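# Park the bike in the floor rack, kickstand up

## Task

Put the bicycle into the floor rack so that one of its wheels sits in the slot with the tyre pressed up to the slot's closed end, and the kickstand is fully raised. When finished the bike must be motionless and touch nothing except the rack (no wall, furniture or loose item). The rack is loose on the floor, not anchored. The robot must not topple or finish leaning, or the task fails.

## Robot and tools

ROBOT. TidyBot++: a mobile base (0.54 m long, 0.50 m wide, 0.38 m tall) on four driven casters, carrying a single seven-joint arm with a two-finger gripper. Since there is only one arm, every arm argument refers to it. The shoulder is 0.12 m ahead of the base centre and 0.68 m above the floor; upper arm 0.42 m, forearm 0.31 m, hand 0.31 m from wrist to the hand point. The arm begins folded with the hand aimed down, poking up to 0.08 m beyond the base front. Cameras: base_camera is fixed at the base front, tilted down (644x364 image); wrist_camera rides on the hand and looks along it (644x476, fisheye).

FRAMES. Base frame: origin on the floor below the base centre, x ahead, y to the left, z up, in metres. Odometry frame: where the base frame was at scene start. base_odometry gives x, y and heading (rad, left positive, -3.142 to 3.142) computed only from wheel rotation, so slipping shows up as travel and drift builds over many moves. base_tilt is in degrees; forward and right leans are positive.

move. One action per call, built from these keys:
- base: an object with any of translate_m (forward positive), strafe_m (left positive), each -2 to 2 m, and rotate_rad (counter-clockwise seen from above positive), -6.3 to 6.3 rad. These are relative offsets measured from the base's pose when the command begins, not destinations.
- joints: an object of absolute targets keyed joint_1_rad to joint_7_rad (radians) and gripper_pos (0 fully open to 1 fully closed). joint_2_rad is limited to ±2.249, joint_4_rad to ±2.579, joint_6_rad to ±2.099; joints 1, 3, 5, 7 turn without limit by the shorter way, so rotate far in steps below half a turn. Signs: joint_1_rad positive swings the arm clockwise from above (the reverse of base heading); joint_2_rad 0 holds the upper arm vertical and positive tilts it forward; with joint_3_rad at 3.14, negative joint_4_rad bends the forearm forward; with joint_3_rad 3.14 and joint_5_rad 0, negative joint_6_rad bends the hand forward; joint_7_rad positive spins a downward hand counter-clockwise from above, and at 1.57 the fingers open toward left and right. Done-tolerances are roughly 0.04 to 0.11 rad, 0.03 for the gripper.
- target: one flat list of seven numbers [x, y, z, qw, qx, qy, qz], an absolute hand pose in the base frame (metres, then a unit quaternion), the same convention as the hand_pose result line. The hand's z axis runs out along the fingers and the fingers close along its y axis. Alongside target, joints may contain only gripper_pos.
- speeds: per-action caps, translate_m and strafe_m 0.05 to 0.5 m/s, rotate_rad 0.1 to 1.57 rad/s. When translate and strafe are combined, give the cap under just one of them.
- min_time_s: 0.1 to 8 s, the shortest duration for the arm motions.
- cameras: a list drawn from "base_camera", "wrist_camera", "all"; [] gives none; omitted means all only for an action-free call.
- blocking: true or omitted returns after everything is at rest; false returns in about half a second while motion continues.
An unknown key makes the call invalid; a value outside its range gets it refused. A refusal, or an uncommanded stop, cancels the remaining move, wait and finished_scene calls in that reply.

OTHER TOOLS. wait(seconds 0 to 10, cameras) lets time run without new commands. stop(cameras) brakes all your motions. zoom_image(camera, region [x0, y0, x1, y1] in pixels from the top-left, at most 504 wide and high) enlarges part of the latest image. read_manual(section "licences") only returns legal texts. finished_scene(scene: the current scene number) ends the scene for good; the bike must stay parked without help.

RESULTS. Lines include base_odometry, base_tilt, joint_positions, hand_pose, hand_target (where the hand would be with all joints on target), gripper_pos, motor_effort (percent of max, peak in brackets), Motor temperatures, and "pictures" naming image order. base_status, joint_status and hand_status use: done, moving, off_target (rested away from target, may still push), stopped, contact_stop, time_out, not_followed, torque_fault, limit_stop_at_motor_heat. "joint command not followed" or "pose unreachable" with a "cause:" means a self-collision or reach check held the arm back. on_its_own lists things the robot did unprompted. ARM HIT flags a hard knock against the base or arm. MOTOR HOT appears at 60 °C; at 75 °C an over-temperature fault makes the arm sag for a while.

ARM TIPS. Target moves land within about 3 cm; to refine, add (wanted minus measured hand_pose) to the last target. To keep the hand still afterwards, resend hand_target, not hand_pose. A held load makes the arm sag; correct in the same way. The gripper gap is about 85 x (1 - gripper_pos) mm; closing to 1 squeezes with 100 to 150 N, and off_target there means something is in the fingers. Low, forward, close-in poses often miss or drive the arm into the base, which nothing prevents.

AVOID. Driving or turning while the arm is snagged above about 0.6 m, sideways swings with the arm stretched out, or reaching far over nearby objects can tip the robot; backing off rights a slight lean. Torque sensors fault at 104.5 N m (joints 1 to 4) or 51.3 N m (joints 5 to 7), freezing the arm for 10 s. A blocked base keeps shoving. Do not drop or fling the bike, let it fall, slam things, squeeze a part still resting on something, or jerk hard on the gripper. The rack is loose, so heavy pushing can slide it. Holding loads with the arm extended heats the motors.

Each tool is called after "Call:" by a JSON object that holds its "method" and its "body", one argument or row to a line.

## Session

Call:
{"method": "move", "body": {
  "cameras": ["all"]
}}

Scene clock: 0.00 s.
Motor temperatures (°C): [38 36 34 38 37 50 44]
base_odometry: x=+0.000 y=+0.000 heading=+0.000
base_tilt: forward=+0.0 right=+0.6
base_status: not commanded
joint_positions: joint_1_rad=+0.028 joint_2_rad=-0.325 joint_3_rad=+3.186 joint_4_rad=-2.536 joint_5_rad=-0.002 joint_6_rad=-0.908 joint_7_rad=+1.578 gripper_pos=+0.000
joint_status: not commanded
motor_effort: joint_1_rad=+0 joint_2_rad=+0 joint_3_rad=+0 joint_4_rad=+12 joint_5_rad=-2 joint_6_rad=+0 joint_7_rad=+1
hand_pose: x=+0.2439 y=-0.0055 z=+0.5816 quat_wxyz=(-0.008, +0.999, -0.032, +0.011) (m; base frame)
hand_target: x=+0.2434 y=-0.0054 z=+0.5813 quat_wxyz=(-0.008, +0.999, -0.032, +0.011) (m; base frame)
hand_status: not commanded
pictures: base_camera, wrist_camera
camera_calibration:
wrist_camera: T_world_to_cam=[[-0.058242, -0.998186, -0.0152611, 0.0142633], [-0.998299, 0.0581936, 0.00359447, 0.299285], [-0.00269985, 0.0154445, -0.999877, 0.723054], [0, 0, 0, 1]] pos_world=[0.301559, -0.0143463, 0.722107]

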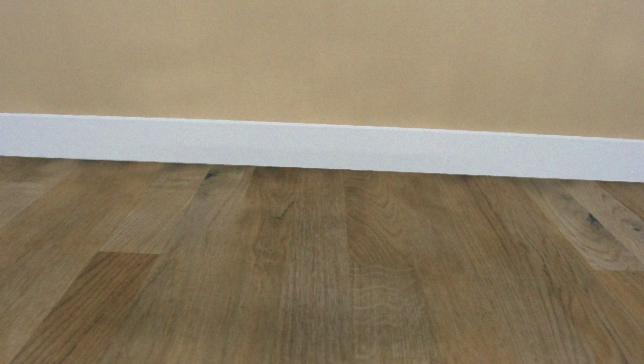

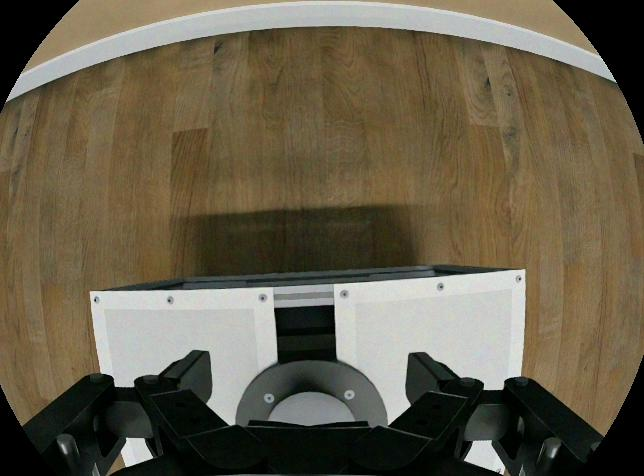

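Call:
{"method": "move", "body": {
  "joints": {"joint_1_rad":0,"joint_6_rad":-0.1},
  "base": {"rotate_rad":1.7},
  "cameras": ["all"]
}}

Call:
{"method": "move", "body": {
  "base": {"rotate_rad":1.7},
  "cameras": ["all"]
}}

Scene clock: 2.53 s.
move: done
base_odometry: x=+0.000 y=+0.000 heading=+1.700
base_tilt: forward=-0.1 right=+0.6
base_status: done
joint_positions: joint_1_rad=+0.012 joint_2_rad=-0.325 joint_3_rad=+3.186 joint_4_rad=-2.532 joint_5_rad=-0.002 joint_6_rad=-0.145 joint_7_rad=+1.578 gripper_pos=+0.000
joint_status: all done
motor_effort: joint_1_rad=+0(1) joint_2_rad=-3(4) joint_3_rad=+0(1) joint_4_rad=+15(16) joint_5_rad=-2(3) joint_6_rad=+6(7) joint_7_rad=+1(1)
hand_pose: x=+0.4587 y=-0.0169 z=+0.6748 quat_wxyz=(+0.005, +0.923, -0.025, +0.385) (m; base frame)
hand_target: x=+0.4663 y=-0.0132 z=+0.6822 quat_wxyz=(+0.003, +0.915, -0.020, +0.403) (m; base frame)
hand_status: not commanded
pictures: base_camera, wrist_camera
camera_calibration:
wrist_camera: T_world_to_cam=[[-0.0463526, -0.998905, -0.00626848, 0.00524789], [-0.721097, 0.0378026, -0.691802, 0.855792], [0.691282, -0.0275466, -0.72206, 0.310413], [0, 0, 0, 1]] pos_world=[0.402769, -0.0185582, 0.816208]

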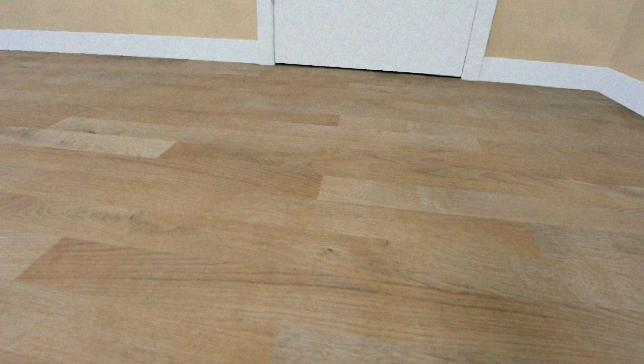

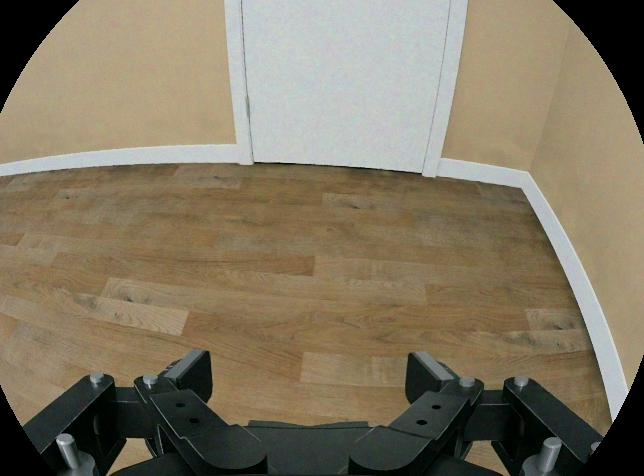

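Scene clock: 4.90 s.
move: done
base_odometry: x=+0.000 y=+0.000 heading=-2.884
base_tilt: forward=+0.0 right=+0.6
base_status: done
joint_positions: joint_1_rad=+0.010 joint_2_rad=-0.325 joint_3_rad=+3.186 joint_4_rad=-2.532 joint_5_rad=-0.002 joint_6_rad=-0.145 joint_7_rad=+1.578 gripper_pos=+0.000
joint_status: not commanded
motor_effort: joint_1_rad=+0(1) joint_2_rad=-3(5) joint_3_rad=+0(1) joint_4_rad=+15(16) joint_5_rad=-1(2) joint_6_rad=+6(7) joint_7_rad=+1(1)
hand_pose: x=+0.4588 y=-0.0162 z=+0.6748 quat_wxyz=(+0.004, +0.923, -0.024, +0.385) (m; base frame)
hand_target: x=+0.4663 y=-0.0132 z=+0.6822 quat_wxyz=(+0.003, +0.915, -0.020, +0.403) (m; base frame)
hand_status: not commanded
pictures: base_camera, wrist_camera
camera_calibration:
wrist_camera: T_world_to_cam=[[-0.0444397, -0.998993, -0.00622039, 0.00503743], [-0.721161, 0.0363882, -0.691811, 0.855781], [0.691341, -0.026258, -0.722052, 0.310419], [0, 0, 0, 1]] pos_world=[0.402775, -0.017957, 0.816208]

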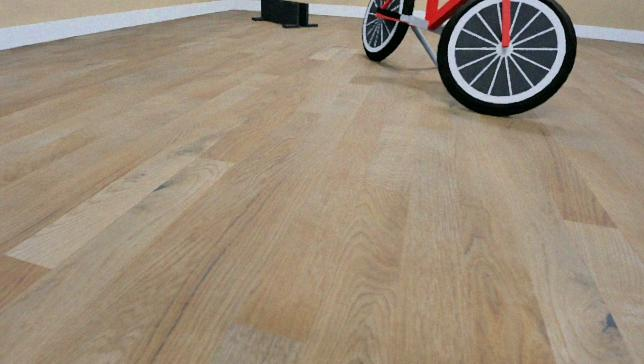

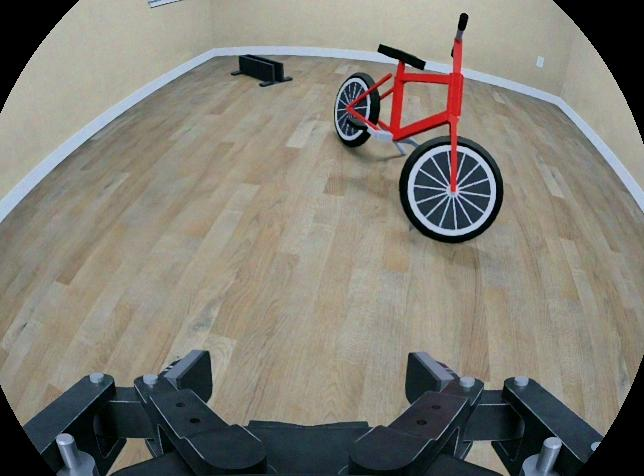

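Call:
{"method": "zoom_image", "body": {
  "camera": "wrist_camera",
  "region": [210, 30, 330, 120]
}}

Call:
{"method": "zoom_image", "body": {
  "camera": "base_camera",
  "region": [220, 0, 460, 120]
}}

Scaled by 4.200.

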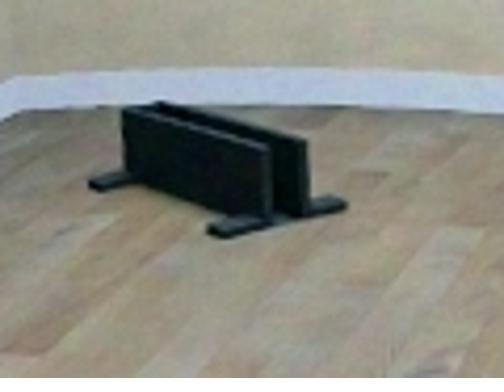

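Scaled by 2.100.

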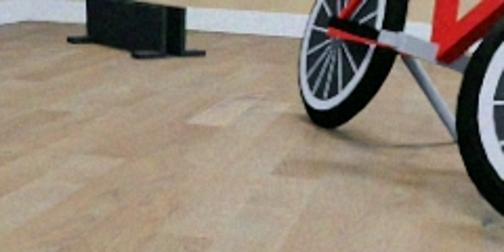

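Call:
{"method": "move", "body": {
  "base": {"translate_m":1.241,"strafe_m":-1.568,"rotate_rad":0.75},
  "cameras": ["all"]
}}

Scene clock: 12.43 s.
move: done
base_odometry: x=-1.600 y=+1.200 heading=-2.134
base_tilt: forward=+0.0 right=+0.6
base_status: done
joint_positions: joint_1_rad=+0.010 joint_2_rad=-0.325 joint_3_rad=+3.186 joint_4_rad=-2.532 joint_5_rad=-0.002 joint_6_rad=-0.145 joint_7_rad=+1.578 gripper_pos=+0.000
joint_status: not commanded
motor_effort: joint_1_rad=+0(1) joint_2_rad=-4(4) joint_3_rad=+0(2) joint_4_rad=+15(16) joint_5_rad=-1(3) joint_6_rad=+7(7) joint_7_rad=+1(1)
hand_pose: x=+0.4588 y=-0.0162 z=+0.6748 quat_wxyz=(+0.004, +0.923, -0.024, +0.385) (m; base frame)
hand_target: x=+0.4663 y=-0.0132 z=+0.6822 quat_wxyz=(+0.003, +0.915, -0.020, +0.403) (m; base frame)
hand_status: not commanded
pictures: base_camera, wrist_camera
camera_calibration:
wrist_camera: T_world_to_cam=[[-0.0443025, -0.998999, -0.00622587, 0.0049866], [-0.721169, 0.0362931, -0.691808, 0.85578], [0.691341, -0.026159, -0.722055, 0.310422], [0, 0, 0, 1]] pos_world=[0.402775, -0.0179569, 0.816208]

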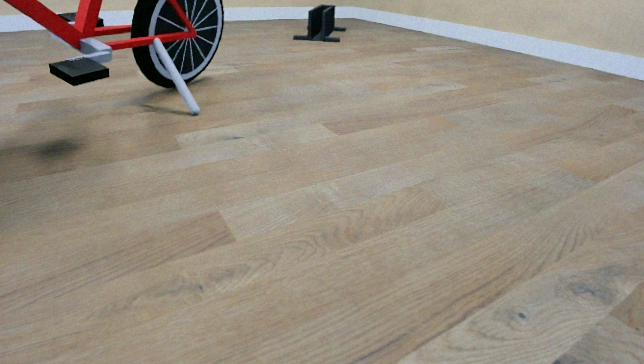

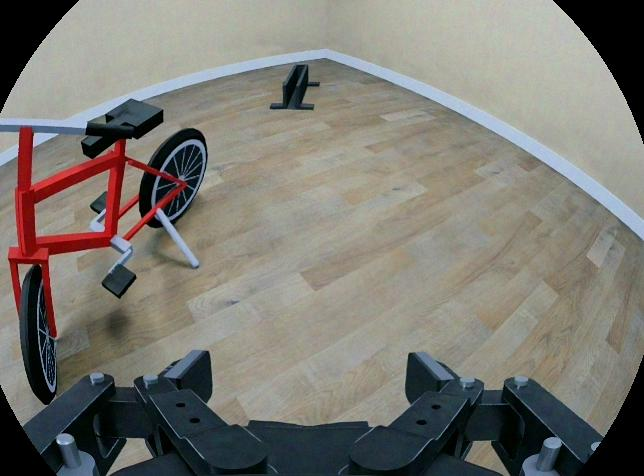

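Call:
{"method": "zoom_image", "body": {
  "camera": "base_camera",
  "region": [250, 0, 390, 80]
}}

Call:
{"method": "zoom_image", "body": {
  "camera": "wrist_camera",
  "region": [230, 40, 370, 130]
}}

Scaled by 3.600.

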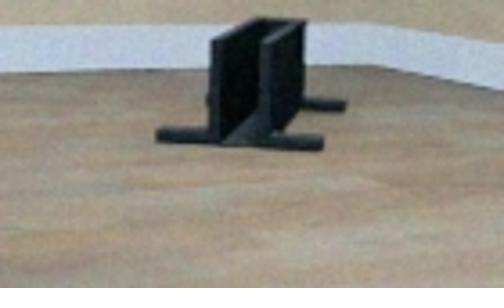

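Scaled by 3.600.

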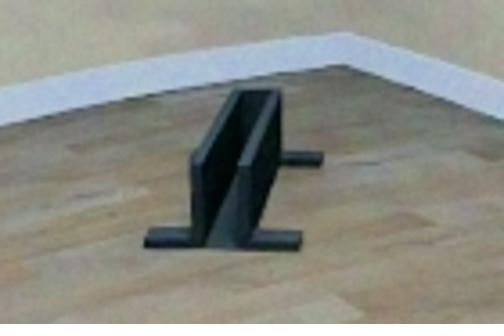

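Call:
{"method": "move", "body": {
  "base": {"translate_m":1.199,"strafe_m":-0.307,"rotate_rad":0.834},
  "joints": {"joint_6_rad":-0.4},
  "cameras": ["all"]
}}

Call:
{"method": "zoom_image", "body": {
  "camera": "base_camera",
  "region": [0, 0, 322, 180]
}}

Call:
{"method": "zoom_image", "body": {
  "camera": "base_camera",
  "region": [380, 20, 640, 180]
}}

Scene clock: 16.93 s.
move: done
base_odometry: x=-2.499 y=+0.350 heading=-1.299
base_tilt: forward=+0.0 right=+0.6
base_status: done
joint_positions: joint_1_rad=+0.010 joint_2_rad=-0.325 joint_3_rad=+3.186 joint_4_rad=-2.539 joint_5_rad=-0.002 joint_6_rad=-0.381 joint_7_rad=+1.578 gripper_pos=+0.000
joint_status: all done
motor_effort: joint_1_rad=+0(1) joint_2_rad=-3(4) joint_3_rad=+1(1) joint_4_rad=+14(18) joint_5_rad=-2(2) joint_6_rad=+5(7) joint_7_rad=+1(1)
hand_pose: x=+0.3983 y=-0.0121 z=+0.6263 quat_wxyz=(+0.000, +0.963, -0.024, +0.270) (m; base frame)
hand_target: x=+0.3940 y=-0.0091 z=+0.6238 quat_wxyz=(-0.001, +0.965, -0.020, +0.261) (m; base frame)
hand_status: not commanded
pictures: base_camera, wrist_camera
camera_calibration:
wrist_camera: T_world_to_cam=[[-0.0422044, -0.999071, -0.00877034, 0.00674421], [-0.866337, 0.040967, -0.497776, 0.714847], [0.497673, -0.0134103, -0.867261, 0.485516], [0, 0, 0, 1]] pos_world=[0.377955, -0.0160363, 0.776962]

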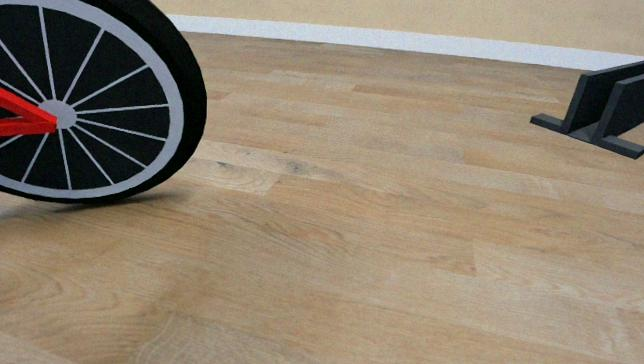

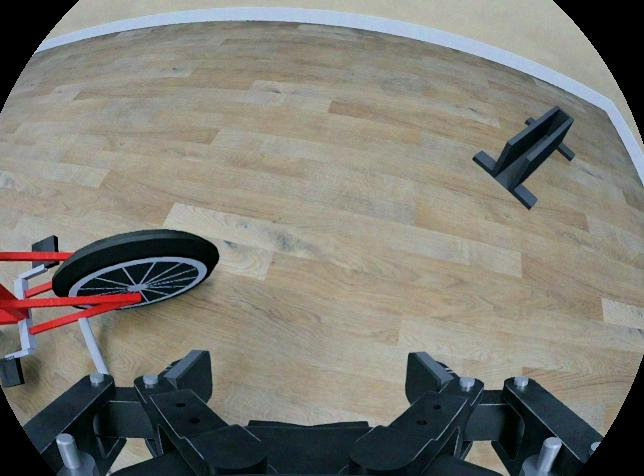

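Scaled by 1.565.

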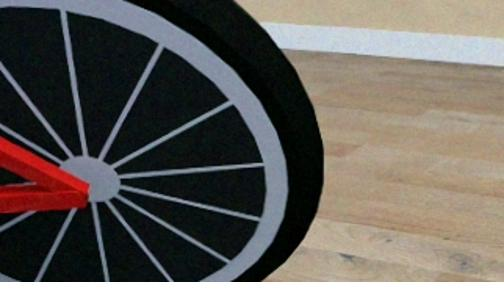

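Scaled by 1.938.

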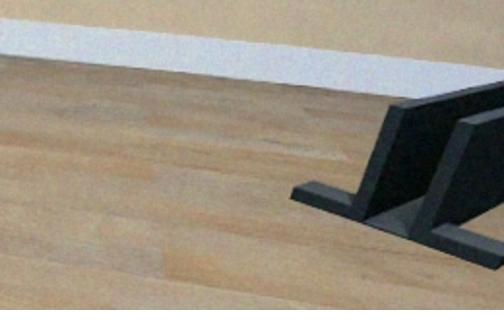

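Call:
{"method": "move", "body": {
  "base": {"translate_m":0.414,"strafe_m":-1.005,"rotate_rad":0.305},
  "joints": {"joint_1_rad":0,"joint_2_rad":-0.322,"joint_3_rad":3.14,"joint_4_rad":-2.5,"joint_5_rad":0,"joint_6_rad":-0.5},
  "cameras": ["all"]
}}

Scene clock: 21.33 s.
move: done
base_odometry: x=-3.356 y=-0.319 heading=-0.993
base_tilt: forward=+0.0 right=+0.6
base_status: done
joint_positions: joint_1_rad=+0.010 joint_2_rad=-0.325 joint_3_rad=+3.149 joint_4_rad=-2.511 joint_5_rad=-0.002 joint_6_rad=-0.457 joint_7_rad=+1.578 gripper_pos=+0.000
joint_status: all done
motor_effort: joint_1_rad=+0(2) joint_2_rad=-3(3) joint_3_rad=+0(2) joint_4_rad=+15(15) joint_5_rad=-1(2) joint_6_rad=+4(5) joint_7_rad=+1(1)
hand_pose: x=+0.3900 y=-0.0027 z=+0.6256 quat_wxyz=(+0.001, +0.969, -0.006, +0.246) (m; base frame)
hand_target: x=+0.3832 y=+0.0017 z=+0.6231 quat_wxyz=(+0.001, +0.973, +0.004, +0.230) (m; base frame)
hand_status: not commanded
pictures: base_camera, wrist_camera
camera_calibration:
wrist_camera: T_world_to_cam=[[-0.0062499, -0.999977, 0.00258406, -0.00524204], [-0.890451, 0.00438943, -0.455059, 0.689487], [0.455037, -0.00514505, -0.890458, 0.520306], [0, 0, 0, 1]] pos_world=[0.377163, -0.00559138, 0.777081]

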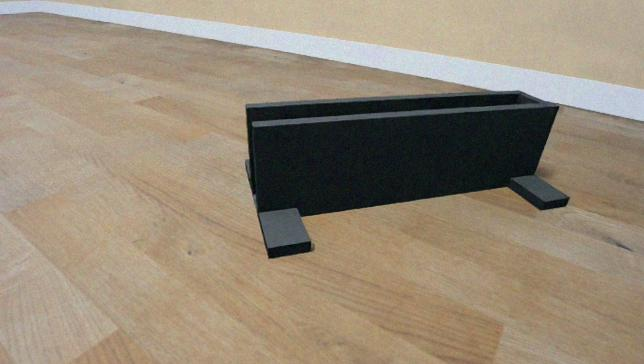

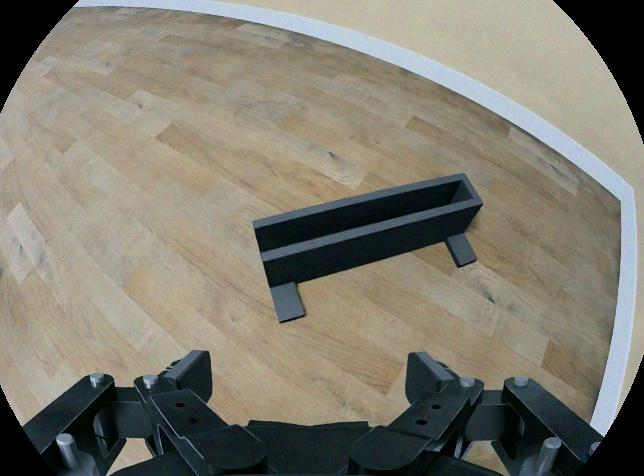

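Call:
{"method": "move", "body": {
  "target": [0.718, -0.025, 0.26, 0, 0.613, 0.79, 0],
  "min_time_s": 1.5,
  "cameras": ["all"]
}}

Scene clock: 24.83 s.
move: done
base_odometry: x=-3.356 y=-0.319 heading=-0.993
base_tilt: forward=+0.0 right=+0.6
base_status: not commanded
joint_positions: joint_1_rad=+0.180 joint_2_rad=+1.236 joint_3_rad=+2.843 joint_4_rad=-1.205 joint_5_rad=+0.398 joint_6_rad=-0.684 joint_7_rad=+3.093 gripper_pos=+0.000
joint_status: not commanded
motor_effort: joint_1_rad=+0(1) joint_2_rad=-40(42) joint_3_rad=-4(5) joint_4_rad=+10(15) joint_5_rad=-2(2) joint_6_rad=+1(5) joint_7_rad=+0(1)
hand_pose: x=+0.7410 y=-0.0119 z=+0.2850 quat_wxyz=(+0.018, +0.645, +0.764, +0.033) (m; base frame)
hand_target: x=+0.7180 y=-0.0250 z=+0.2600 quat_wxyz=(+0.000, +0.613, +0.790, +0.000) (m; base frame)
hand_status: done (0.036 m and 6.4 deg from the pose sent, 0.492 m and 107.7 deg at the start)
pictures: base_camera, wrist_camera
camera_calibration:
wrist_camera: T_world_to_cam=[[0.982183, 0.172776, 0.0739224, -0.75023], [0.172505, -0.984957, 0.010087, -0.0849353], [0.0745532, 0.00284474, -0.997213, 0.369727], [0, 0, 0, 1]] pos_world=[0.723951, 0.0449125, 0.425012]

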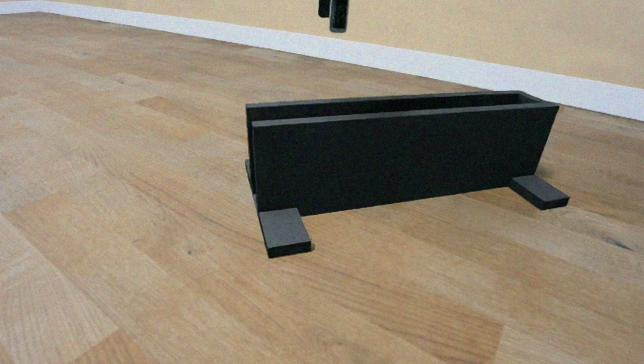

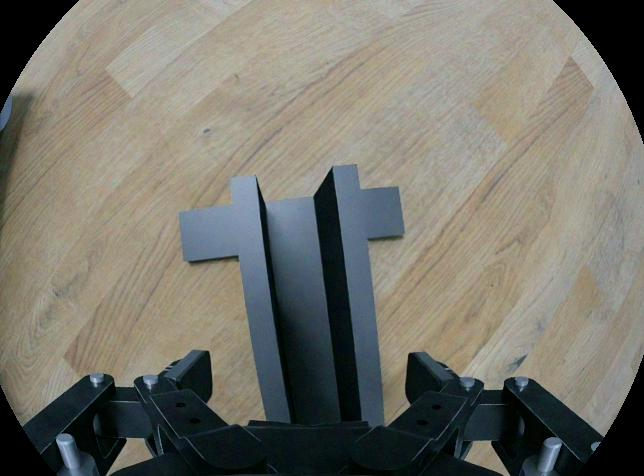

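Call:
{"method": "move", "body": {
  "target": [0.7, -0.035, 0.117, 0, 0.585, 0.811, 0],
  "min_time_s": 1.2,
  "cameras": ["wrist_camera"]
}}

Scene clock: 26.80 s.
move: done
base_odometry: x=-3.356 y=-0.319 heading=-0.993
base_tilt: forward=+0.0 right=+0.6
base_status: not commanded
joint_positions: joint_1_rad=+0.181 joint_2_rad=+1.517 joint_3_rad=+2.843 joint_4_rad=-1.073 joint_5_rad=+0.477 joint_6_rad=-0.638 joint_7_rad=+3.146 gripper_pos=+0.000
joint_status: not commanded
motor_effort: joint_1_rad=+0(1) joint_2_rad=-40(43) joint_3_rad=-5(5) joint_4_rad=+7(10) joint_5_rad=-2(3) joint_6_rad=+0(1) joint_7_rad=+1(1)
hand_pose: x=+0.7008 y=-0.0166 z=+0.1417 quat_wxyz=(-0.017, +0.617, +0.787, +0.003) (m; base frame)
hand_target: x=+0.7000 y=-0.0350 z=+0.1170 quat_wxyz=(+0.000, +0.585, +0.811, +0.000) (m; base frame)
hand_status: done (0.031 m and 5.0 deg from the pose sent, 0.174 m and 9.7 deg at the start)
pictures: wrist_camera
camera_calibration:
wrist_camera: T_world_to_cam=[[0.969322, 0.245261, -0.0162173, -0.676323], [0.245218, -0.969457, -0.00459222, -0.129751], [-0.0168482, 0.000474575, -0.999858, 0.294251], [0, 0, 0, 1]] pos_world=[0.692349, 0.0399474, 0.282646]

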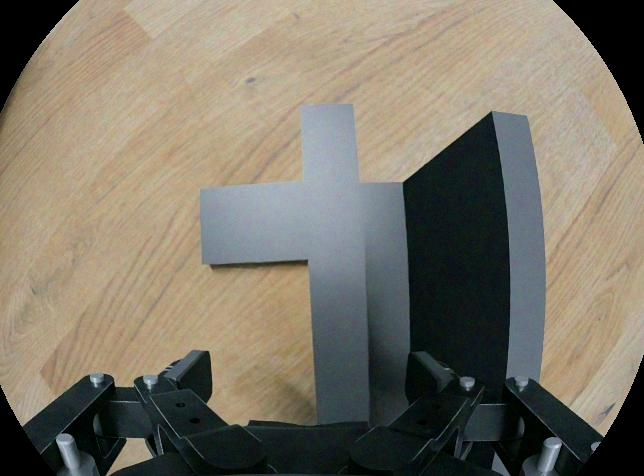

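Call:
{"method": "move", "body": {
  "joints": {"gripper_pos":0.85},
  "cameras": ["wrist_camera"]
}}

Scene clock: 27.93 s.
move: off_target
base_odometry: x=-3.356 y=-0.319 heading=-0.993
base_tilt: forward=+0.0 right=+0.6
base_status: not commanded
joint_positions: joint_1_rad=+0.180 joint_2_rad=+1.517 joint_3_rad=+2.841 joint_4_rad=-1.063 joint_5_rad=+0.480 joint_6_rad=-0.621 joint_7_rad=+3.165 gripper_pos=+0.805
joint_status: gripper_pos off_target (ended at +0.805, target +0.850)
motor_effort: joint_1_rad=+2(5) joint_2_rad=-34(41) joint_3_rad=-2(5) joint_4_rad=+8(9) joint_5_rad=-1(2) joint_6_rad=+3(4) joint_7_rad=+0(3)
hand_pose: x=+0.7118 y=-0.0156 z=+0.1435 quat_wxyz=(-0.007, +0.609, +0.793, +0.012) (m; base frame)
hand_target: x=+0.7000 y=-0.0350 z=+0.1170 quat_wxyz=(+0.000, +0.585, +0.811, +0.000) (m; base frame)
hand_status: not commanded
pictures: wrist_camera
camera_calibration:
wrist_camera: T_world_to_cam=[[0.964526, 0.263764, 0.0108754, -0.68736], [0.263787, -0.964581, -0.000665012, -0.145211], [0.0103148, 0.00351021, -0.999941, 0.27694], [0, 0, 0, 1]] pos_world=[0.698424, 0.0402613, 0.284302]

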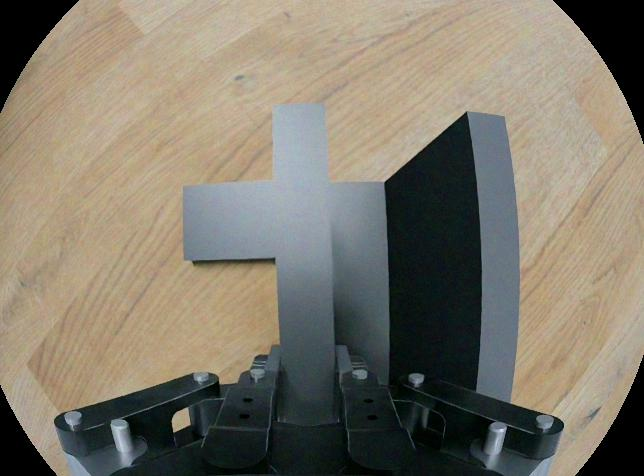

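Call:
{"method": "move", "body": {
  "base": {"translate_m":0.002,"strafe_m":1.07,"rotate_rad":-0.283},
  "speeds": {"strafe_m":0.3,"rotate_rad":0.15},
  "cameras": ["all"]
}}

Scene clock: 34.87 s.
move: done
base_odometry: x=-2.458 y=+0.264 heading=-1.277
base_tilt: forward=+0.0 right=+0.6
base_status: done
joint_positions: joint_1_rad=+0.228 joint_2_rad=+1.517 joint_3_rad=+2.856 joint_4_rad=-1.054 joint_5_rad=+0.510 joint_6_rad=-0.621 joint_7_rad=+3.180 gripper_pos=+0.805
joint_status: not commanded
motor_effort: joint_1_rad=-4(9) joint_2_rad=-34(39) joint_3_rad=-5(9) joint_4_rad=+7(9) joint_5_rad=-1(7) joint_6_rad=+5(6) joint_7_rad=+0(4)
hand_pose: x=+0.7147 y=-0.0593 z=+0.1434 quat_wxyz=(+0.007, +0.614, +0.789, +0.002) (m; base frame)
hand_target: x=+0.7000 y=-0.0350 z=+0.1170 quat_wxyz=(+0.000, +0.585, +0.811, +0.000) (m; base frame)
hand_status: not commanded
pictures: base_camera, wrist_camera
camera_calibration:
wrist_camera: T_world_to_cam=[[0.967544, 0.25242, 0.0119677, -0.681661], [0.251883, -0.967133, 0.0347718, -0.184849], [0.0203515, -0.0306288, -0.999324, 0.26772], [0, 0, 0, 1]] pos_world=[0.700648, 0.0014916, 0.282125]

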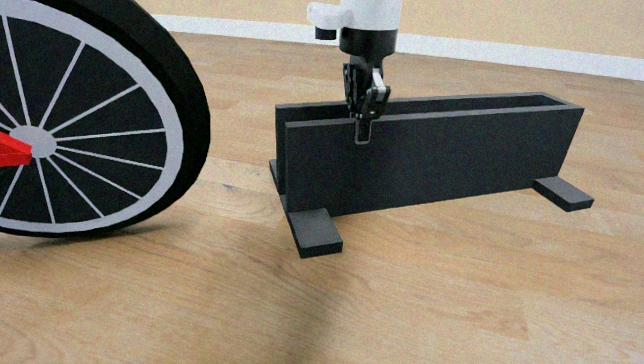

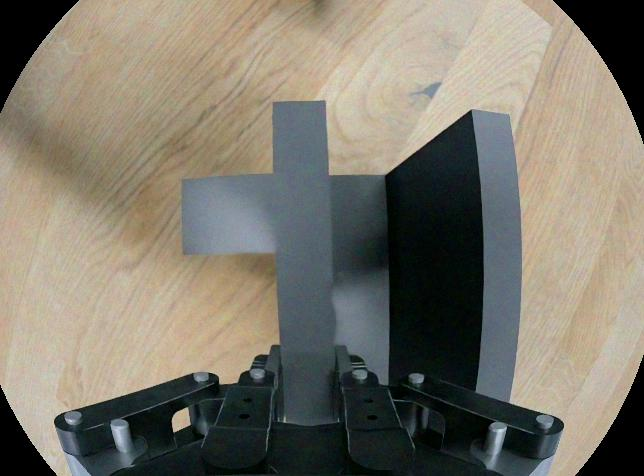

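Call:
{"method": "zoom_image", "body": {
  "camera": "base_camera",
  "region": [0, 90, 350, 280]
}}

Call:
{"method": "zoom_image", "body": {
  "camera": "base_camera",
  "region": [440, 80, 640, 230]
}}

Scaled by 1.440.

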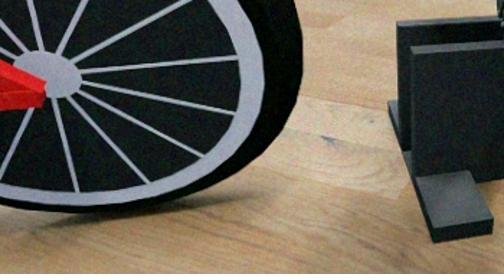

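Scaled by 2.520.

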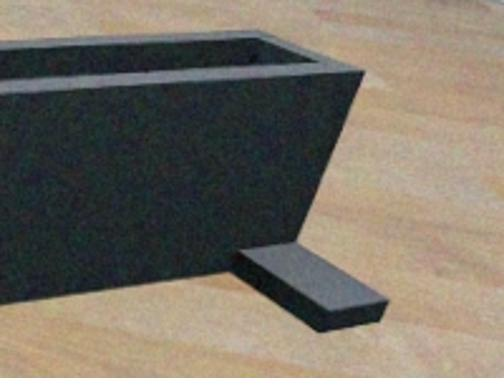

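Call:
{"method": "move", "body": {
  "base": {"translate_m":0.024,"strafe_m":0.005},
  "speeds": {"translate_m":0.1},
  "cameras": ["base_camera"]
}}

Call:
{"method": "move", "body": {
  "joints": {"gripper_pos":0.5},
  "cameras": ["all"]
}}

Call:
{"method": "zoom_image", "body": {
  "camera": "base_camera",
  "region": [0, 90, 350, 280]
}}

Scene clock: 36.20 s.
move: done
base_odometry: x=-2.447 y=+0.242 heading=-1.277
base_tilt: forward=+0.0 right=+0.6
base_status: done
joint_positions: joint_1_rad=+0.230 joint_2_rad=+1.511 joint_3_rad=+2.856 joint_4_rad=-1.074 joint_5_rad=+0.510 joint_6_rad=-0.638 joint_7_rad=+3.180 gripper_pos=+0.805
joint_status: not commanded
motor_effort: joint_1_rad=-3(8) joint_2_rad=-32(36) joint_3_rad=-3(9) joint_4_rad=+10(12) joint_5_rad=+1(3) joint_6_rad=+7(12) joint_7_rad=+2(2)
hand_pose: x=+0.7016 y=-0.0587 z=+0.1434 quat_wxyz=(-0.004, +0.612, +0.791, -0.008) (m; base frame)
hand_target: x=+0.7000 y=-0.0350 z=+0.1170 quat_wxyz=(+0.000, +0.585, +0.811, +0.000) (m; base frame)
hand_status: not commanded
pictures: base_camera

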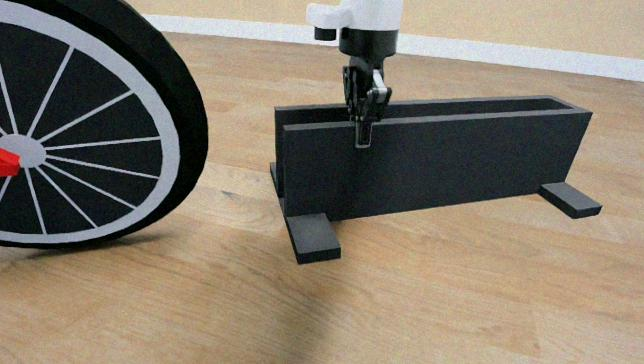

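Scene clock: 37.03 s.
move: done
base_odometry: x=-2.447 y=+0.242 heading=-1.277
base_tilt: forward=+0.0 right=+0.6
base_status: not commanded
joint_positions: joint_1_rad=+0.206 joint_2_rad=+1.530 joint_3_rad=+2.856 joint_4_rad=-1.064 joint_5_rad=+0.510 joint_6_rad=-0.609 joint_7_rad=+3.180 gripper_pos=+0.500
joint_status: all done
motor_effort: joint_1_rad=+0(4) joint_2_rad=-41(42) joint_3_rad=-5(5) joint_4_rad=+7(10) joint_5_rad=-2(3) joint_6_rad=+0(7) joint_7_rad=+0(2)
hand_pose: x=+0.7070 y=-0.0421 z=+0.1340 quat_wxyz=(+0.001, +0.604, +0.797, +0.002) (m; base frame)
hand_target: x=+0.7000 y=-0.0350 z=+0.1170 quat_wxyz=(+0.000, +0.585, +0.811, +0.000) (m; base frame)
hand_status: not commanded
pictures: base_camera, wrist_camera
camera_calibration:
wrist_camera: T_world_to_cam=[[0.961018, 0.276462, 0.00372244, -0.671708], [0.276291, -0.960757, 0.0246605, -0.181678], [0.010394, -0.0226707, -0.999689, 0.266356], [0, 0, 0, 1]] pos_world=[0.692951, 0.017192, 0.273254]

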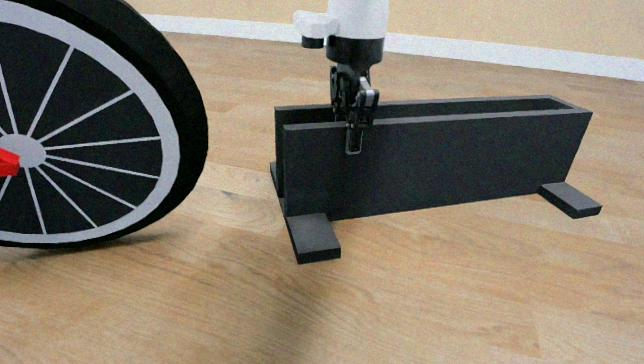

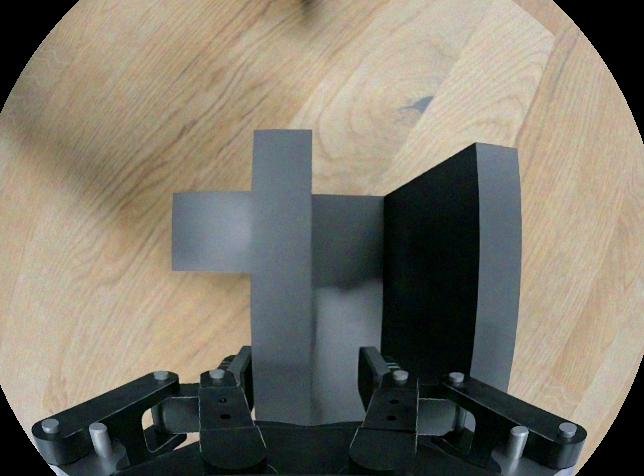

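Scaled by 1.440.

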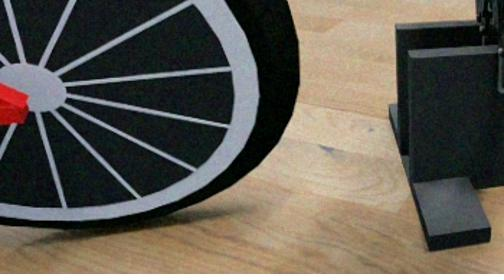

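Call:
{"method": "move", "body": {
  "target": [0.70, -0.036, 0.30, 0, 0.585, 0.811, 0],
  "min_time_s": 0.8
}}

Call:
{"method": "move", "body": {
  "joints": {"joint_1_rad":0,"joint_2_rad":-0.322,"joint_3_rad":3.14,"joint_4_rad":-2.5,"joint_5_rad":0,"joint_6_rad":-0.4,"joint_7_rad":1.57,"gripper_pos":0},
  "blocking": false
}}

Call:
{"method": "move", "body": {
  "base": {"translate_m":-0.072,"strafe_m":0.201,"rotate_rad":0.276},
  "cameras": ["all"]
}}

Scene clock: 39.13 s.
move: done
base_odometry: x=-2.447 y=+0.242 heading=-1.277
base_tilt: forward=+0.0 right=+0.6
base_status: not commanded
joint_positions: joint_1_rad=+0.224 joint_2_rad=+1.226 joint_3_rad=+2.815 joint_4_rad=-1.286 joint_5_rad=+0.510 joint_6_rad=-0.687 joint_7_rad=+3.180 gripper_pos=+0.500
joint_status: not commanded
motor_effort: joint_1_rad=+0(1) joint_2_rad=-39(44) joint_3_rad=-5(5) joint_4_rad=+9(9) joint_5_rad=-2(2) joint_6_rad=+0(2) joint_7_rad=+1(1)
hand_pose: x=+0.7080 y=-0.0357 z=+0.2778 quat_wxyz=(+0.013, +0.582, +0.813, +0.003) (m; base frame)
hand_target: x=+0.7000 y=-0.0360 z=+0.3000 quat_wxyz=(+0.000, +0.585, +0.811, +0.000) (m; base frame)
hand_status: done (0.024 m and 1.6 deg from the pose sent, 0.166 m and 2.7 deg at the start)
pictures: none

Scene clock: 39.63 s.
move: moving
base_odometry: x=-2.447 y=+0.242 heading=-1.277
base_tilt: forward=+0.0 right=+0.6
base_status: not commanded
joint_positions: joint_1_rad=+0.223 joint_2_rad=+1.146 joint_3_rad=+2.817 joint_4_rad=-1.385 joint_5_rad=+0.499 joint_6_rad=-0.687 joint_7_rad=+3.105 gripper_pos=+0.002
joint_status: joint_1_rad moving; joint_2_rad moving; joint_3_rad moving; joint_4_rad moving; joint_5_rad moving; joint_6_rad moving; joint_7_rad moving; gripper_pos moving
motor_effort: joint_1_rad=+0(1) joint_2_rad=-41(41) joint_3_rad=-5(6) joint_4_rad=+9(9) joint_5_rad=-1(2) joint_6_rad=+0(1) joint_7_rad=+1(1)
hand_pose: x=+0.6839 y=-0.0306 z=+0.3047 quat_wxyz=(+0.006, +0.604, +0.797, -0.004) (m; base frame)
hand_target: x=+0.6945 y=-0.0297 z=+0.3522 quat_wxyz=(+0.021, +0.639, +0.769, +0.009) (m; base frame)
hand_status: not commanded
pictures: none

Scene clock: 42.23 s.
move: done
base_odometry: x=-2.275 y=+0.369 heading=-1.000
base_tilt: forward=+0.0 right=+0.6
base_status: done
joint_positions: joint_1_rad=+0.017 joint_2_rad=-0.294 joint_3_rad=+3.121 joint_4_rad=-2.482 joint_5_rad=+0.066 joint_6_rad=-0.453 joint_7_rad=+1.618 gripper_pos=+0.000
joint_status: all done
motor_effort: joint_1_rad=+0(7) joint_2_rad=-3(41) joint_3_rad=+0(9) joint_4_rad=+14(15) joint_5_rad=-1(3) joint_6_rad=+4(5) joint_7_rad=+1(1)
hand_pose: x=+0.4030 y=-0.0072 z=+0.6299 quat_wxyz=(+0.030, +0.967, +0.050, +0.247) (m; base frame)
hand_target: x=+0.4103 y=+0.0018 z=+0.6384 quat_wxyz=(+0.000, +0.961, +0.000, +0.278) (m; base frame)
hand_status: not commanded
pictures: base_camera, wrist_camera
camera_calibration:
wrist_camera: T_world_to_cam=[[0.0869807, -0.992555, 0.0852559, -0.0993163], [-0.8842, -0.116343, -0.452387, 0.697952], [0.458938, -0.0360343, -0.887737, 0.514651], [0, 0, 0, 1]] pos_world=[0.389575, 0.00117012, 0.781086]

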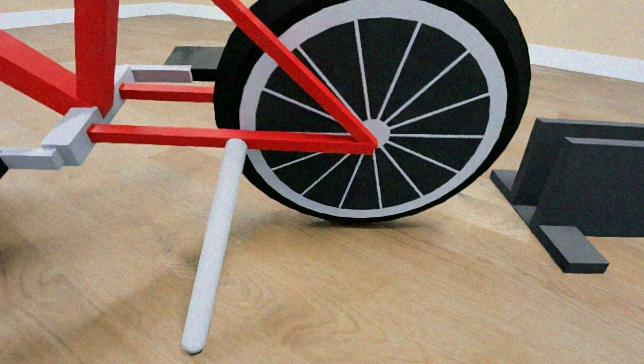

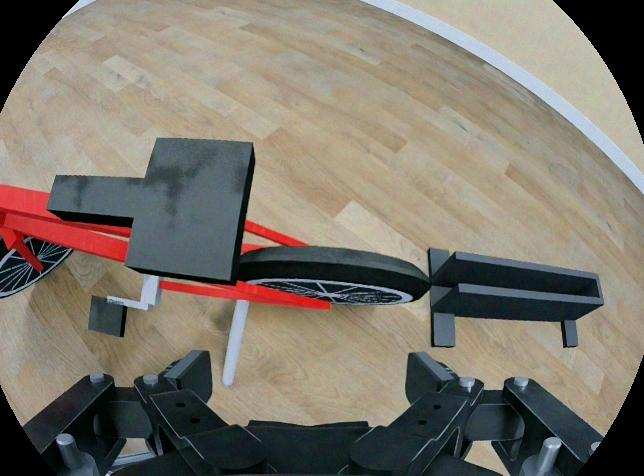

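Call:
{"method": "move", "body": {
  "target": [0.56, 0.235, 0.61, -0.09, 0.69, -0.71, 0.094],
  "min_time_s": 1.2
}}

Call:
{"method": "move", "body": {
  "target": [0.554, 0.245, 0.53, -0.085, 0.685, -0.717, 0.088],
  "min_time_s": 0.8,
  "cameras": ["wrist_camera"]
}}

Scene clock: 45.67 s.
move: done
base_odometry: x=-2.275 y=+0.369 heading=-1.000
base_tilt: forward=+0.0 right=+0.6
base_status: not commanded
joint_positions: joint_1_rad=-0.877 joint_2_rad=+0.369 joint_3_rad=+3.554 joint_4_rad=-1.737 joint_5_rad=+0.017 joint_6_rad=-0.768 joint_7_rad=-0.461 gripper_pos=+0.000
joint_status: not commanded
motor_effort: joint_1_rad=+0(1) joint_2_rad=-24(25) joint_3_rad=+2(3) joint_4_rad=+14(15) joint_5_rad=-1(2) joint_6_rad=+3(5) joint_7_rad=+1(1)
hand_pose: x=+0.5740 y=+0.2321 z=+0.6272 quat_wxyz=(-0.116, +0.718, -0.676, +0.120) (m; base frame)
hand_target: x=+0.5600 y=+0.2350 z=+0.6100 quat_wxyz=(-0.090, +0.691, -0.711, +0.094) (m; base frame)
hand_status: done (0.022 m and 6.6 deg from the pose sent, 0.289 m and 98.4 deg at the start)
pictures: none

Scene clock: 47.07 s.
move: done
base_odometry: x=-2.275 y=+0.369 heading=-1.000
base_tilt: forward=+0.0 right=+0.6
base_status: not commanded
joint_positions: joint_1_rad=-0.995 joint_2_rad=+0.534 joint_3_rad=+3.719 joint_4_rad=-1.814 joint_5_rad=-0.231 joint_6_rad=-0.689 joint_7_rad=-0.388 gripper_pos=+0.000
joint_status: not commanded
motor_effort: joint_1_rad=+0(1) joint_2_rad=-25(28) joint_3_rad=+3(5) joint_4_rad=+12(14) joint_5_rad=-1(2) joint_6_rad=+2(3) joint_7_rad=+1(1)
hand_pose: x=+0.5490 y=+0.2371 z=+0.5421 quat_wxyz=(-0.073, +0.687, -0.717, +0.089) (m; base frame)
hand_target: x=+0.5540 y=+0.2450 z=+0.5300 quat_wxyz=(-0.085, +0.686, -0.718, +0.088) (m; base frame)
hand_status: done (0.015 m and 1.4 deg from the pose sent, 0.100 m and 7.9 deg at the start)
pictures: wrist_camera
camera_calibration:
wrist_camera: T_world_to_cam=[[-0.973122, 0.0340424, -0.227762, 0.646277], [0.0335988, 0.999418, 0.00582556, -0.201127], [0.227827, -0.00198355, -0.9737, 0.544028], [0, 0, 0, 1]] pos_world=[0.511719, 0.180089, 0.678089]

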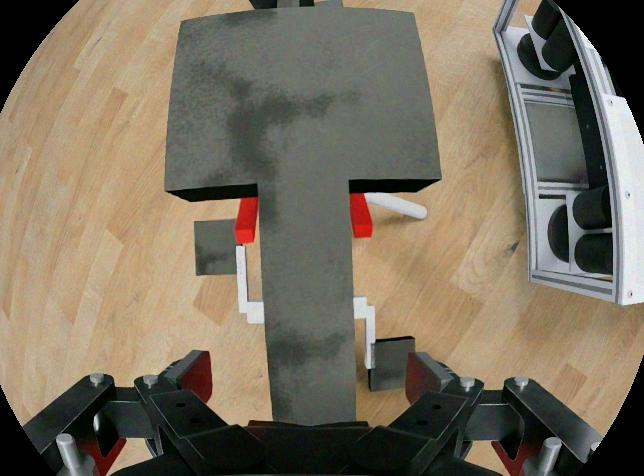

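Call:
{"method": "move", "body": {
  "target": [0.567, 0.242, 0.464, -0.085, 0.69, -0.713, 0.088],
  "min_time_s": 0.8
}}

Call:
{"method": "move", "body": {
  "joints": {"gripper_pos":0.8},
  "cameras": ["wrist_camera"]
}}

Scene clock: 48.57 s.
move: done
base_odometry: x=-2.275 y=+0.369 heading=-1.000
base_tilt: forward=+0.0 right=+0.6
base_status: not commanded
joint_positions: joint_1_rad=-0.984 joint_2_rad=+0.675 joint_3_rad=+3.720 joint_4_rad=-1.842 joint_5_rad=-0.444 joint_6_rad=-0.556 joint_7_rad=-0.191 gripper_pos=+0.000
joint_status: not commanded
motor_effort: joint_1_rad=+0(1) joint_2_rad=-28(30) joint_3_rad=+5(5) joint_4_rad=+10(12) joint_5_rad=-1(2) joint_6_rad=+2(2) joint_7_rad=+1(1)
hand_pose: x=+0.5561 y=+0.2512 z=+0.4782 quat_wxyz=(-0.078, +0.701, -0.704, +0.081) (m; base frame)
hand_target: x=+0.5670 y=+0.2420 z=+0.4640 quat_wxyz=(-0.085, +0.690, -0.713, +0.088) (m; base frame)
hand_status: done (0.020 m and 2.0 deg from the pose sent, 0.080 m and 1.5 deg at the start)
pictures: none

Scene clock: 49.57 s.
move: off_target
base_odometry: x=-2.275 y=+0.369 heading=-1.000
base_tilt: forward=+0.0 right=+0.6
base_status: not commanded
joint_positions: joint_1_rad=-0.983 joint_2_rad=+0.674 joint_3_rad=+3.725 joint_4_rad=-1.839 joint_5_rad=-0.445 joint_6_rad=-0.540 joint_7_rad=-0.162 gripper_pos=+0.423
joint_status: gripper_pos off_target (ended at +0.423, target +0.800)
motor_effort: joint_1_rad=+1(3) joint_2_rad=-23(28) joint_3_rad=+4(6) joint_4_rad=+9(10) joint_5_rad=-3(13) joint_6_rad=+2(3) joint_7_rad=-1(10)
hand_pose: x=+0.5638 y=+0.2505 z=+0.4812 quat_wxyz=(-0.085, +0.708, -0.695, +0.088) (m; base frame)
hand_target: x=+0.5670 y=+0.2420 z=+0.4640 quat_wxyz=(-0.085, +0.690, -0.713, +0.088) (m; base frame)
hand_status: not commanded
pictures: wrist_camera
camera_calibration:
wrist_camera: T_world_to_cam=[[-0.969983, -0.0246473, -0.24192, 0.666025], [-0.0295504, 0.999424, 0.0166593, -0.184259], [0.24137, 0.0233081, -0.970153, 0.465684], [0, 0, 0, 1]] pos_world=[0.528186, 0.189714, 0.615979]

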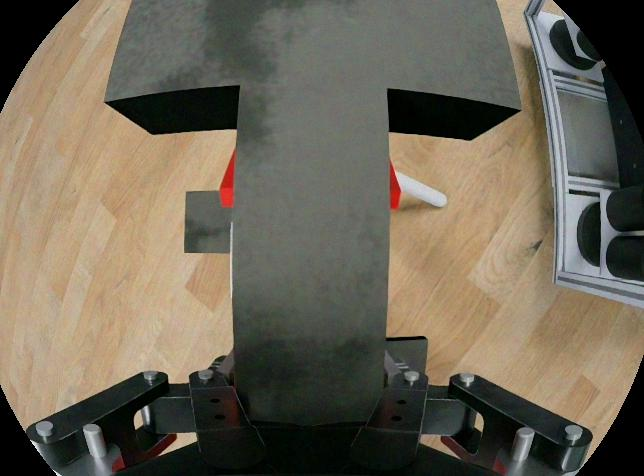

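Call:
{"method": "move", "body": {
  "target": [0.608, 0.25, 0.474, -0.0586, 0.7045, -0.7047, 0.0586],
  "min_time_s": 0.8
}}

Call:
{"method": "move", "body": {
  "target": [0.656, 0.25, 0.482, -0.0247, 0.706, -0.7072, 0.0247],
  "min_time_s": 0.8
}}

Call:
{"method": "move", "body": {
  "target": [0.7, 0.25, 0.50, 0.003, 0.706, -0.708, -0.003],
  "min_time_s": 0.8,
  "cameras": ["all"]
}}

Call:
{"method": "zoom_image", "body": {
  "camera": "base_camera",
  "region": [280, 80, 640, 300]
}}

Scene clock: 51.27 s.
move: off_target
base_odometry: x=-2.275 y=+0.369 heading=-1.000
base_tilt: forward=+0.0 right=+0.6
base_status: not commanded
joint_positions: joint_1_rad=-0.824 joint_2_rad=+0.691 joint_3_rad=+3.636 joint_4_rad=-1.713 joint_5_rad=-0.411 joint_6_rad=-0.734 joint_7_rad=-0.159 gripper_pos=+0.475
joint_status: not commanded
on_its_own: gripper_pos moved +0.052 toward your old target +0.800
motor_effort: joint_1_rad=+0(3) joint_2_rad=-27(28) joint_3_rad=+4(6) joint_4_rad=+22(22) joint_5_rad=-8(8) joint_6_rad=+17(18) joint_7_rad=-2(5)
hand_pose: x=+0.5709 y=+0.2379 z=+0.4839 quat_wxyz=(-0.043, +0.702, -0.710, +0.034) (m; base frame)
hand_target: x=+0.6080 y=+0.2500 z=+0.4740 quat_wxyz=(-0.059, +0.705, -0.705, +0.059) (m; base frame)
hand_status: off_target (0.040 m and 3.4 deg from the pose sent, 0.045 m and 4.6 deg at the start)
pictures: none

Scene clock: 52.73 s.
move: done
base_odometry: x=-2.275 y=+0.369 heading=-1.000
base_tilt: forward=-0.1 right=+0.6
base_status: not commanded
joint_positions: joint_1_rad=-0.666 joint_2_rad=+0.804 joint_3_rad=+3.550 joint_4_rad=-1.360 joint_5_rad=-0.371 joint_6_rad=-0.927 joint_7_rad=-0.170 gripper_pos=+0.524
joint_status: not commanded
on_its_own: gripper_pos moved +0.050 toward your old target +0.800
motor_effort: joint_1_rad=+0(1) joint_2_rad=-32(37) joint_3_rad=+3(5) joint_4_rad=+13(23) joint_5_rad=-3(8) joint_6_rad=+4(19) joint_7_rad=+0(2)
hand_pose: x=+0.6610 y=+0.2600 z=+0.5035 quat_wxyz=(-0.057, +0.710, -0.701, +0.022) (m; base frame)
hand_target: x=+0.6560 y=+0.2500 z=+0.4820 quat_wxyz=(-0.025, +0.706, -0.707, +0.025) (m; base frame)
hand_status: done (0.024 m and 3.8 deg from the pose sent, 0.086 m and 2.4 deg at the start)
pictures: none

Scene clock: 54.17 s.
move: done
base_odometry: x=-2.275 y=+0.369 heading=-1.000
base_tilt: forward=+0.0 right=+0.6
base_status: not commanded
joint_positions: joint_1_rad=-0.547 joint_2_rad=+0.938 joint_3_rad=+3.472 joint_4_rad=-1.039 joint_5_rad=-0.332 joint_6_rad=-1.171 joint_7_rad=-0.205 gripper_pos=+0.525
joint_status: not commanded
motor_effort: joint_1_rad=-1(1) joint_2_rad=-47(47) joint_3_rad=+3(4) joint_4_rad=+17(17) joint_5_rad=-2(4) joint_6_rad=+1(5) joint_7_rad=-1(1)
hand_pose: x=+0.7025 y=+0.2650 z=+0.5043 quat_wxyz=(-0.026, +0.714, -0.700, -0.010) (m; base frame)
hand_target: x=+0.7000 y=+0.2500 z=+0.5000 quat_wxyz=(+0.003, +0.706, -0.708, -0.003) (m; base frame)
hand_status: done (0.016 m and 3.7 deg from the pose sent, 0.040 m and 7.5 deg at the start)
pictures: base_camera, wrist_camera
camera_calibration:
wrist_camera: T_world_to_cam=[[-0.999392, -0.0255391, -0.0237536, 0.71746], [-0.027269, 0.996765, 0.0756053, -0.225536], [0.0217459, 0.076207, -0.996855, 0.608027], [0, 0, 0, 1]] pos_world=[0.697652, 0.196794, 0.640209]

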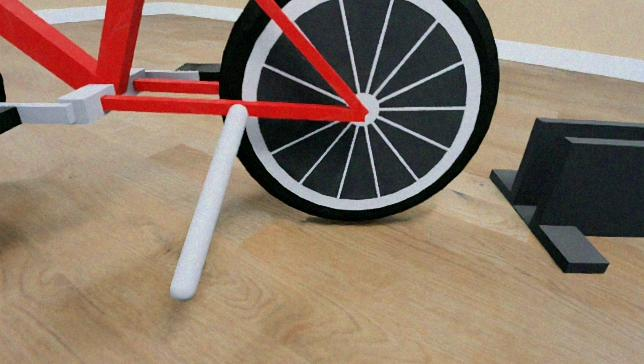

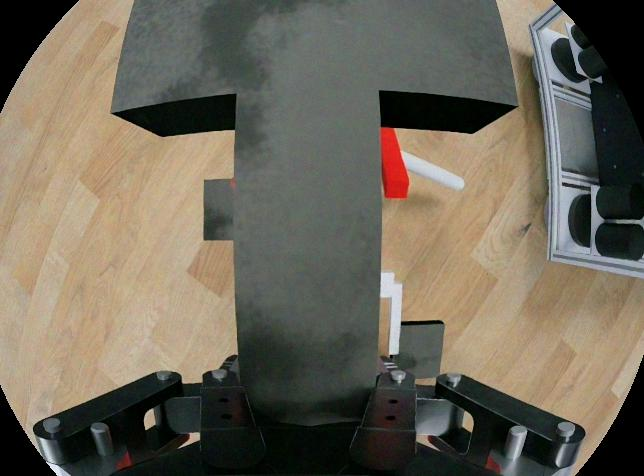

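Scaled by 1.400.

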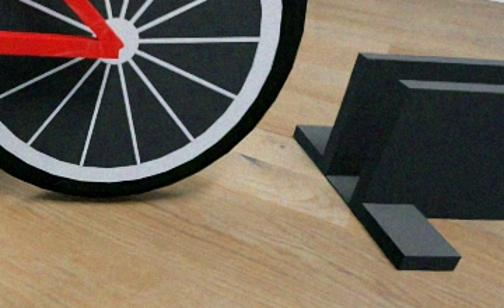

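Call:
{"method": "move", "body": {
  "target": [0.705, 0.25, 0.57, -0.003, 0.707, -0.707, 0.003],
  "base": {"strafe_m":-0.14},
  "speeds": {"strafe_m":0.12},
  "cameras": ["base_camera"]
}}

Call:
{"method": "zoom_image", "body": {
  "camera": "base_camera",
  "region": [280, 80, 640, 300]
}}

Scene clock: 56.17 s.
move: done
base_odometry: x=-2.393 y=+0.294 heading=-1.000
base_tilt: forward=+0.0 right=+0.6
base_status: done
joint_positions: joint_1_rad=-0.547 joint_2_rad=+0.972 joint_3_rad=+3.433 joint_4_rad=-0.941 joint_5_rad=-0.324 joint_6_rad=-1.264 joint_7_rad=-0.302 gripper_pos=+0.547
joint_status: not commanded
motor_effort: joint_1_rad=+4(5) joint_2_rad=-64(66) joint_3_rad=+5(7) joint_4_rad=+19(21) joint_5_rad=+4(7) joint_6_rad=-10(16) joint_7_rad=+6(9)
hand_pose: x=+0.6948 y=+0.2912 z=+0.5088 quat_wxyz=(-0.013, +0.698, -0.715, -0.032) (m; base frame)
hand_target: x=+0.7050 y=+0.2500 z=+0.5700 quat_wxyz=(-0.003, +0.707, -0.707, +0.003) (m; base frame)
hand_status: done (0.074 m and 4.4 deg from the pose sent, 0.067 m and 3.2 deg at the start)
pictures: base_camera

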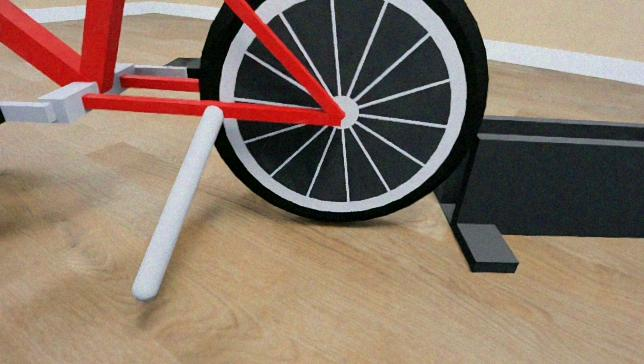

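Scaled by 1.400.

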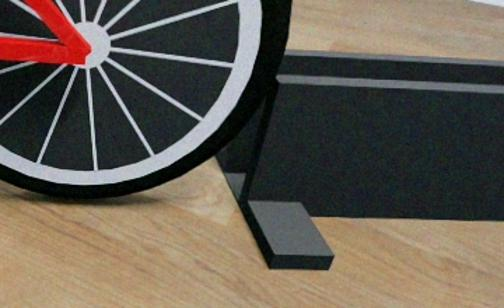

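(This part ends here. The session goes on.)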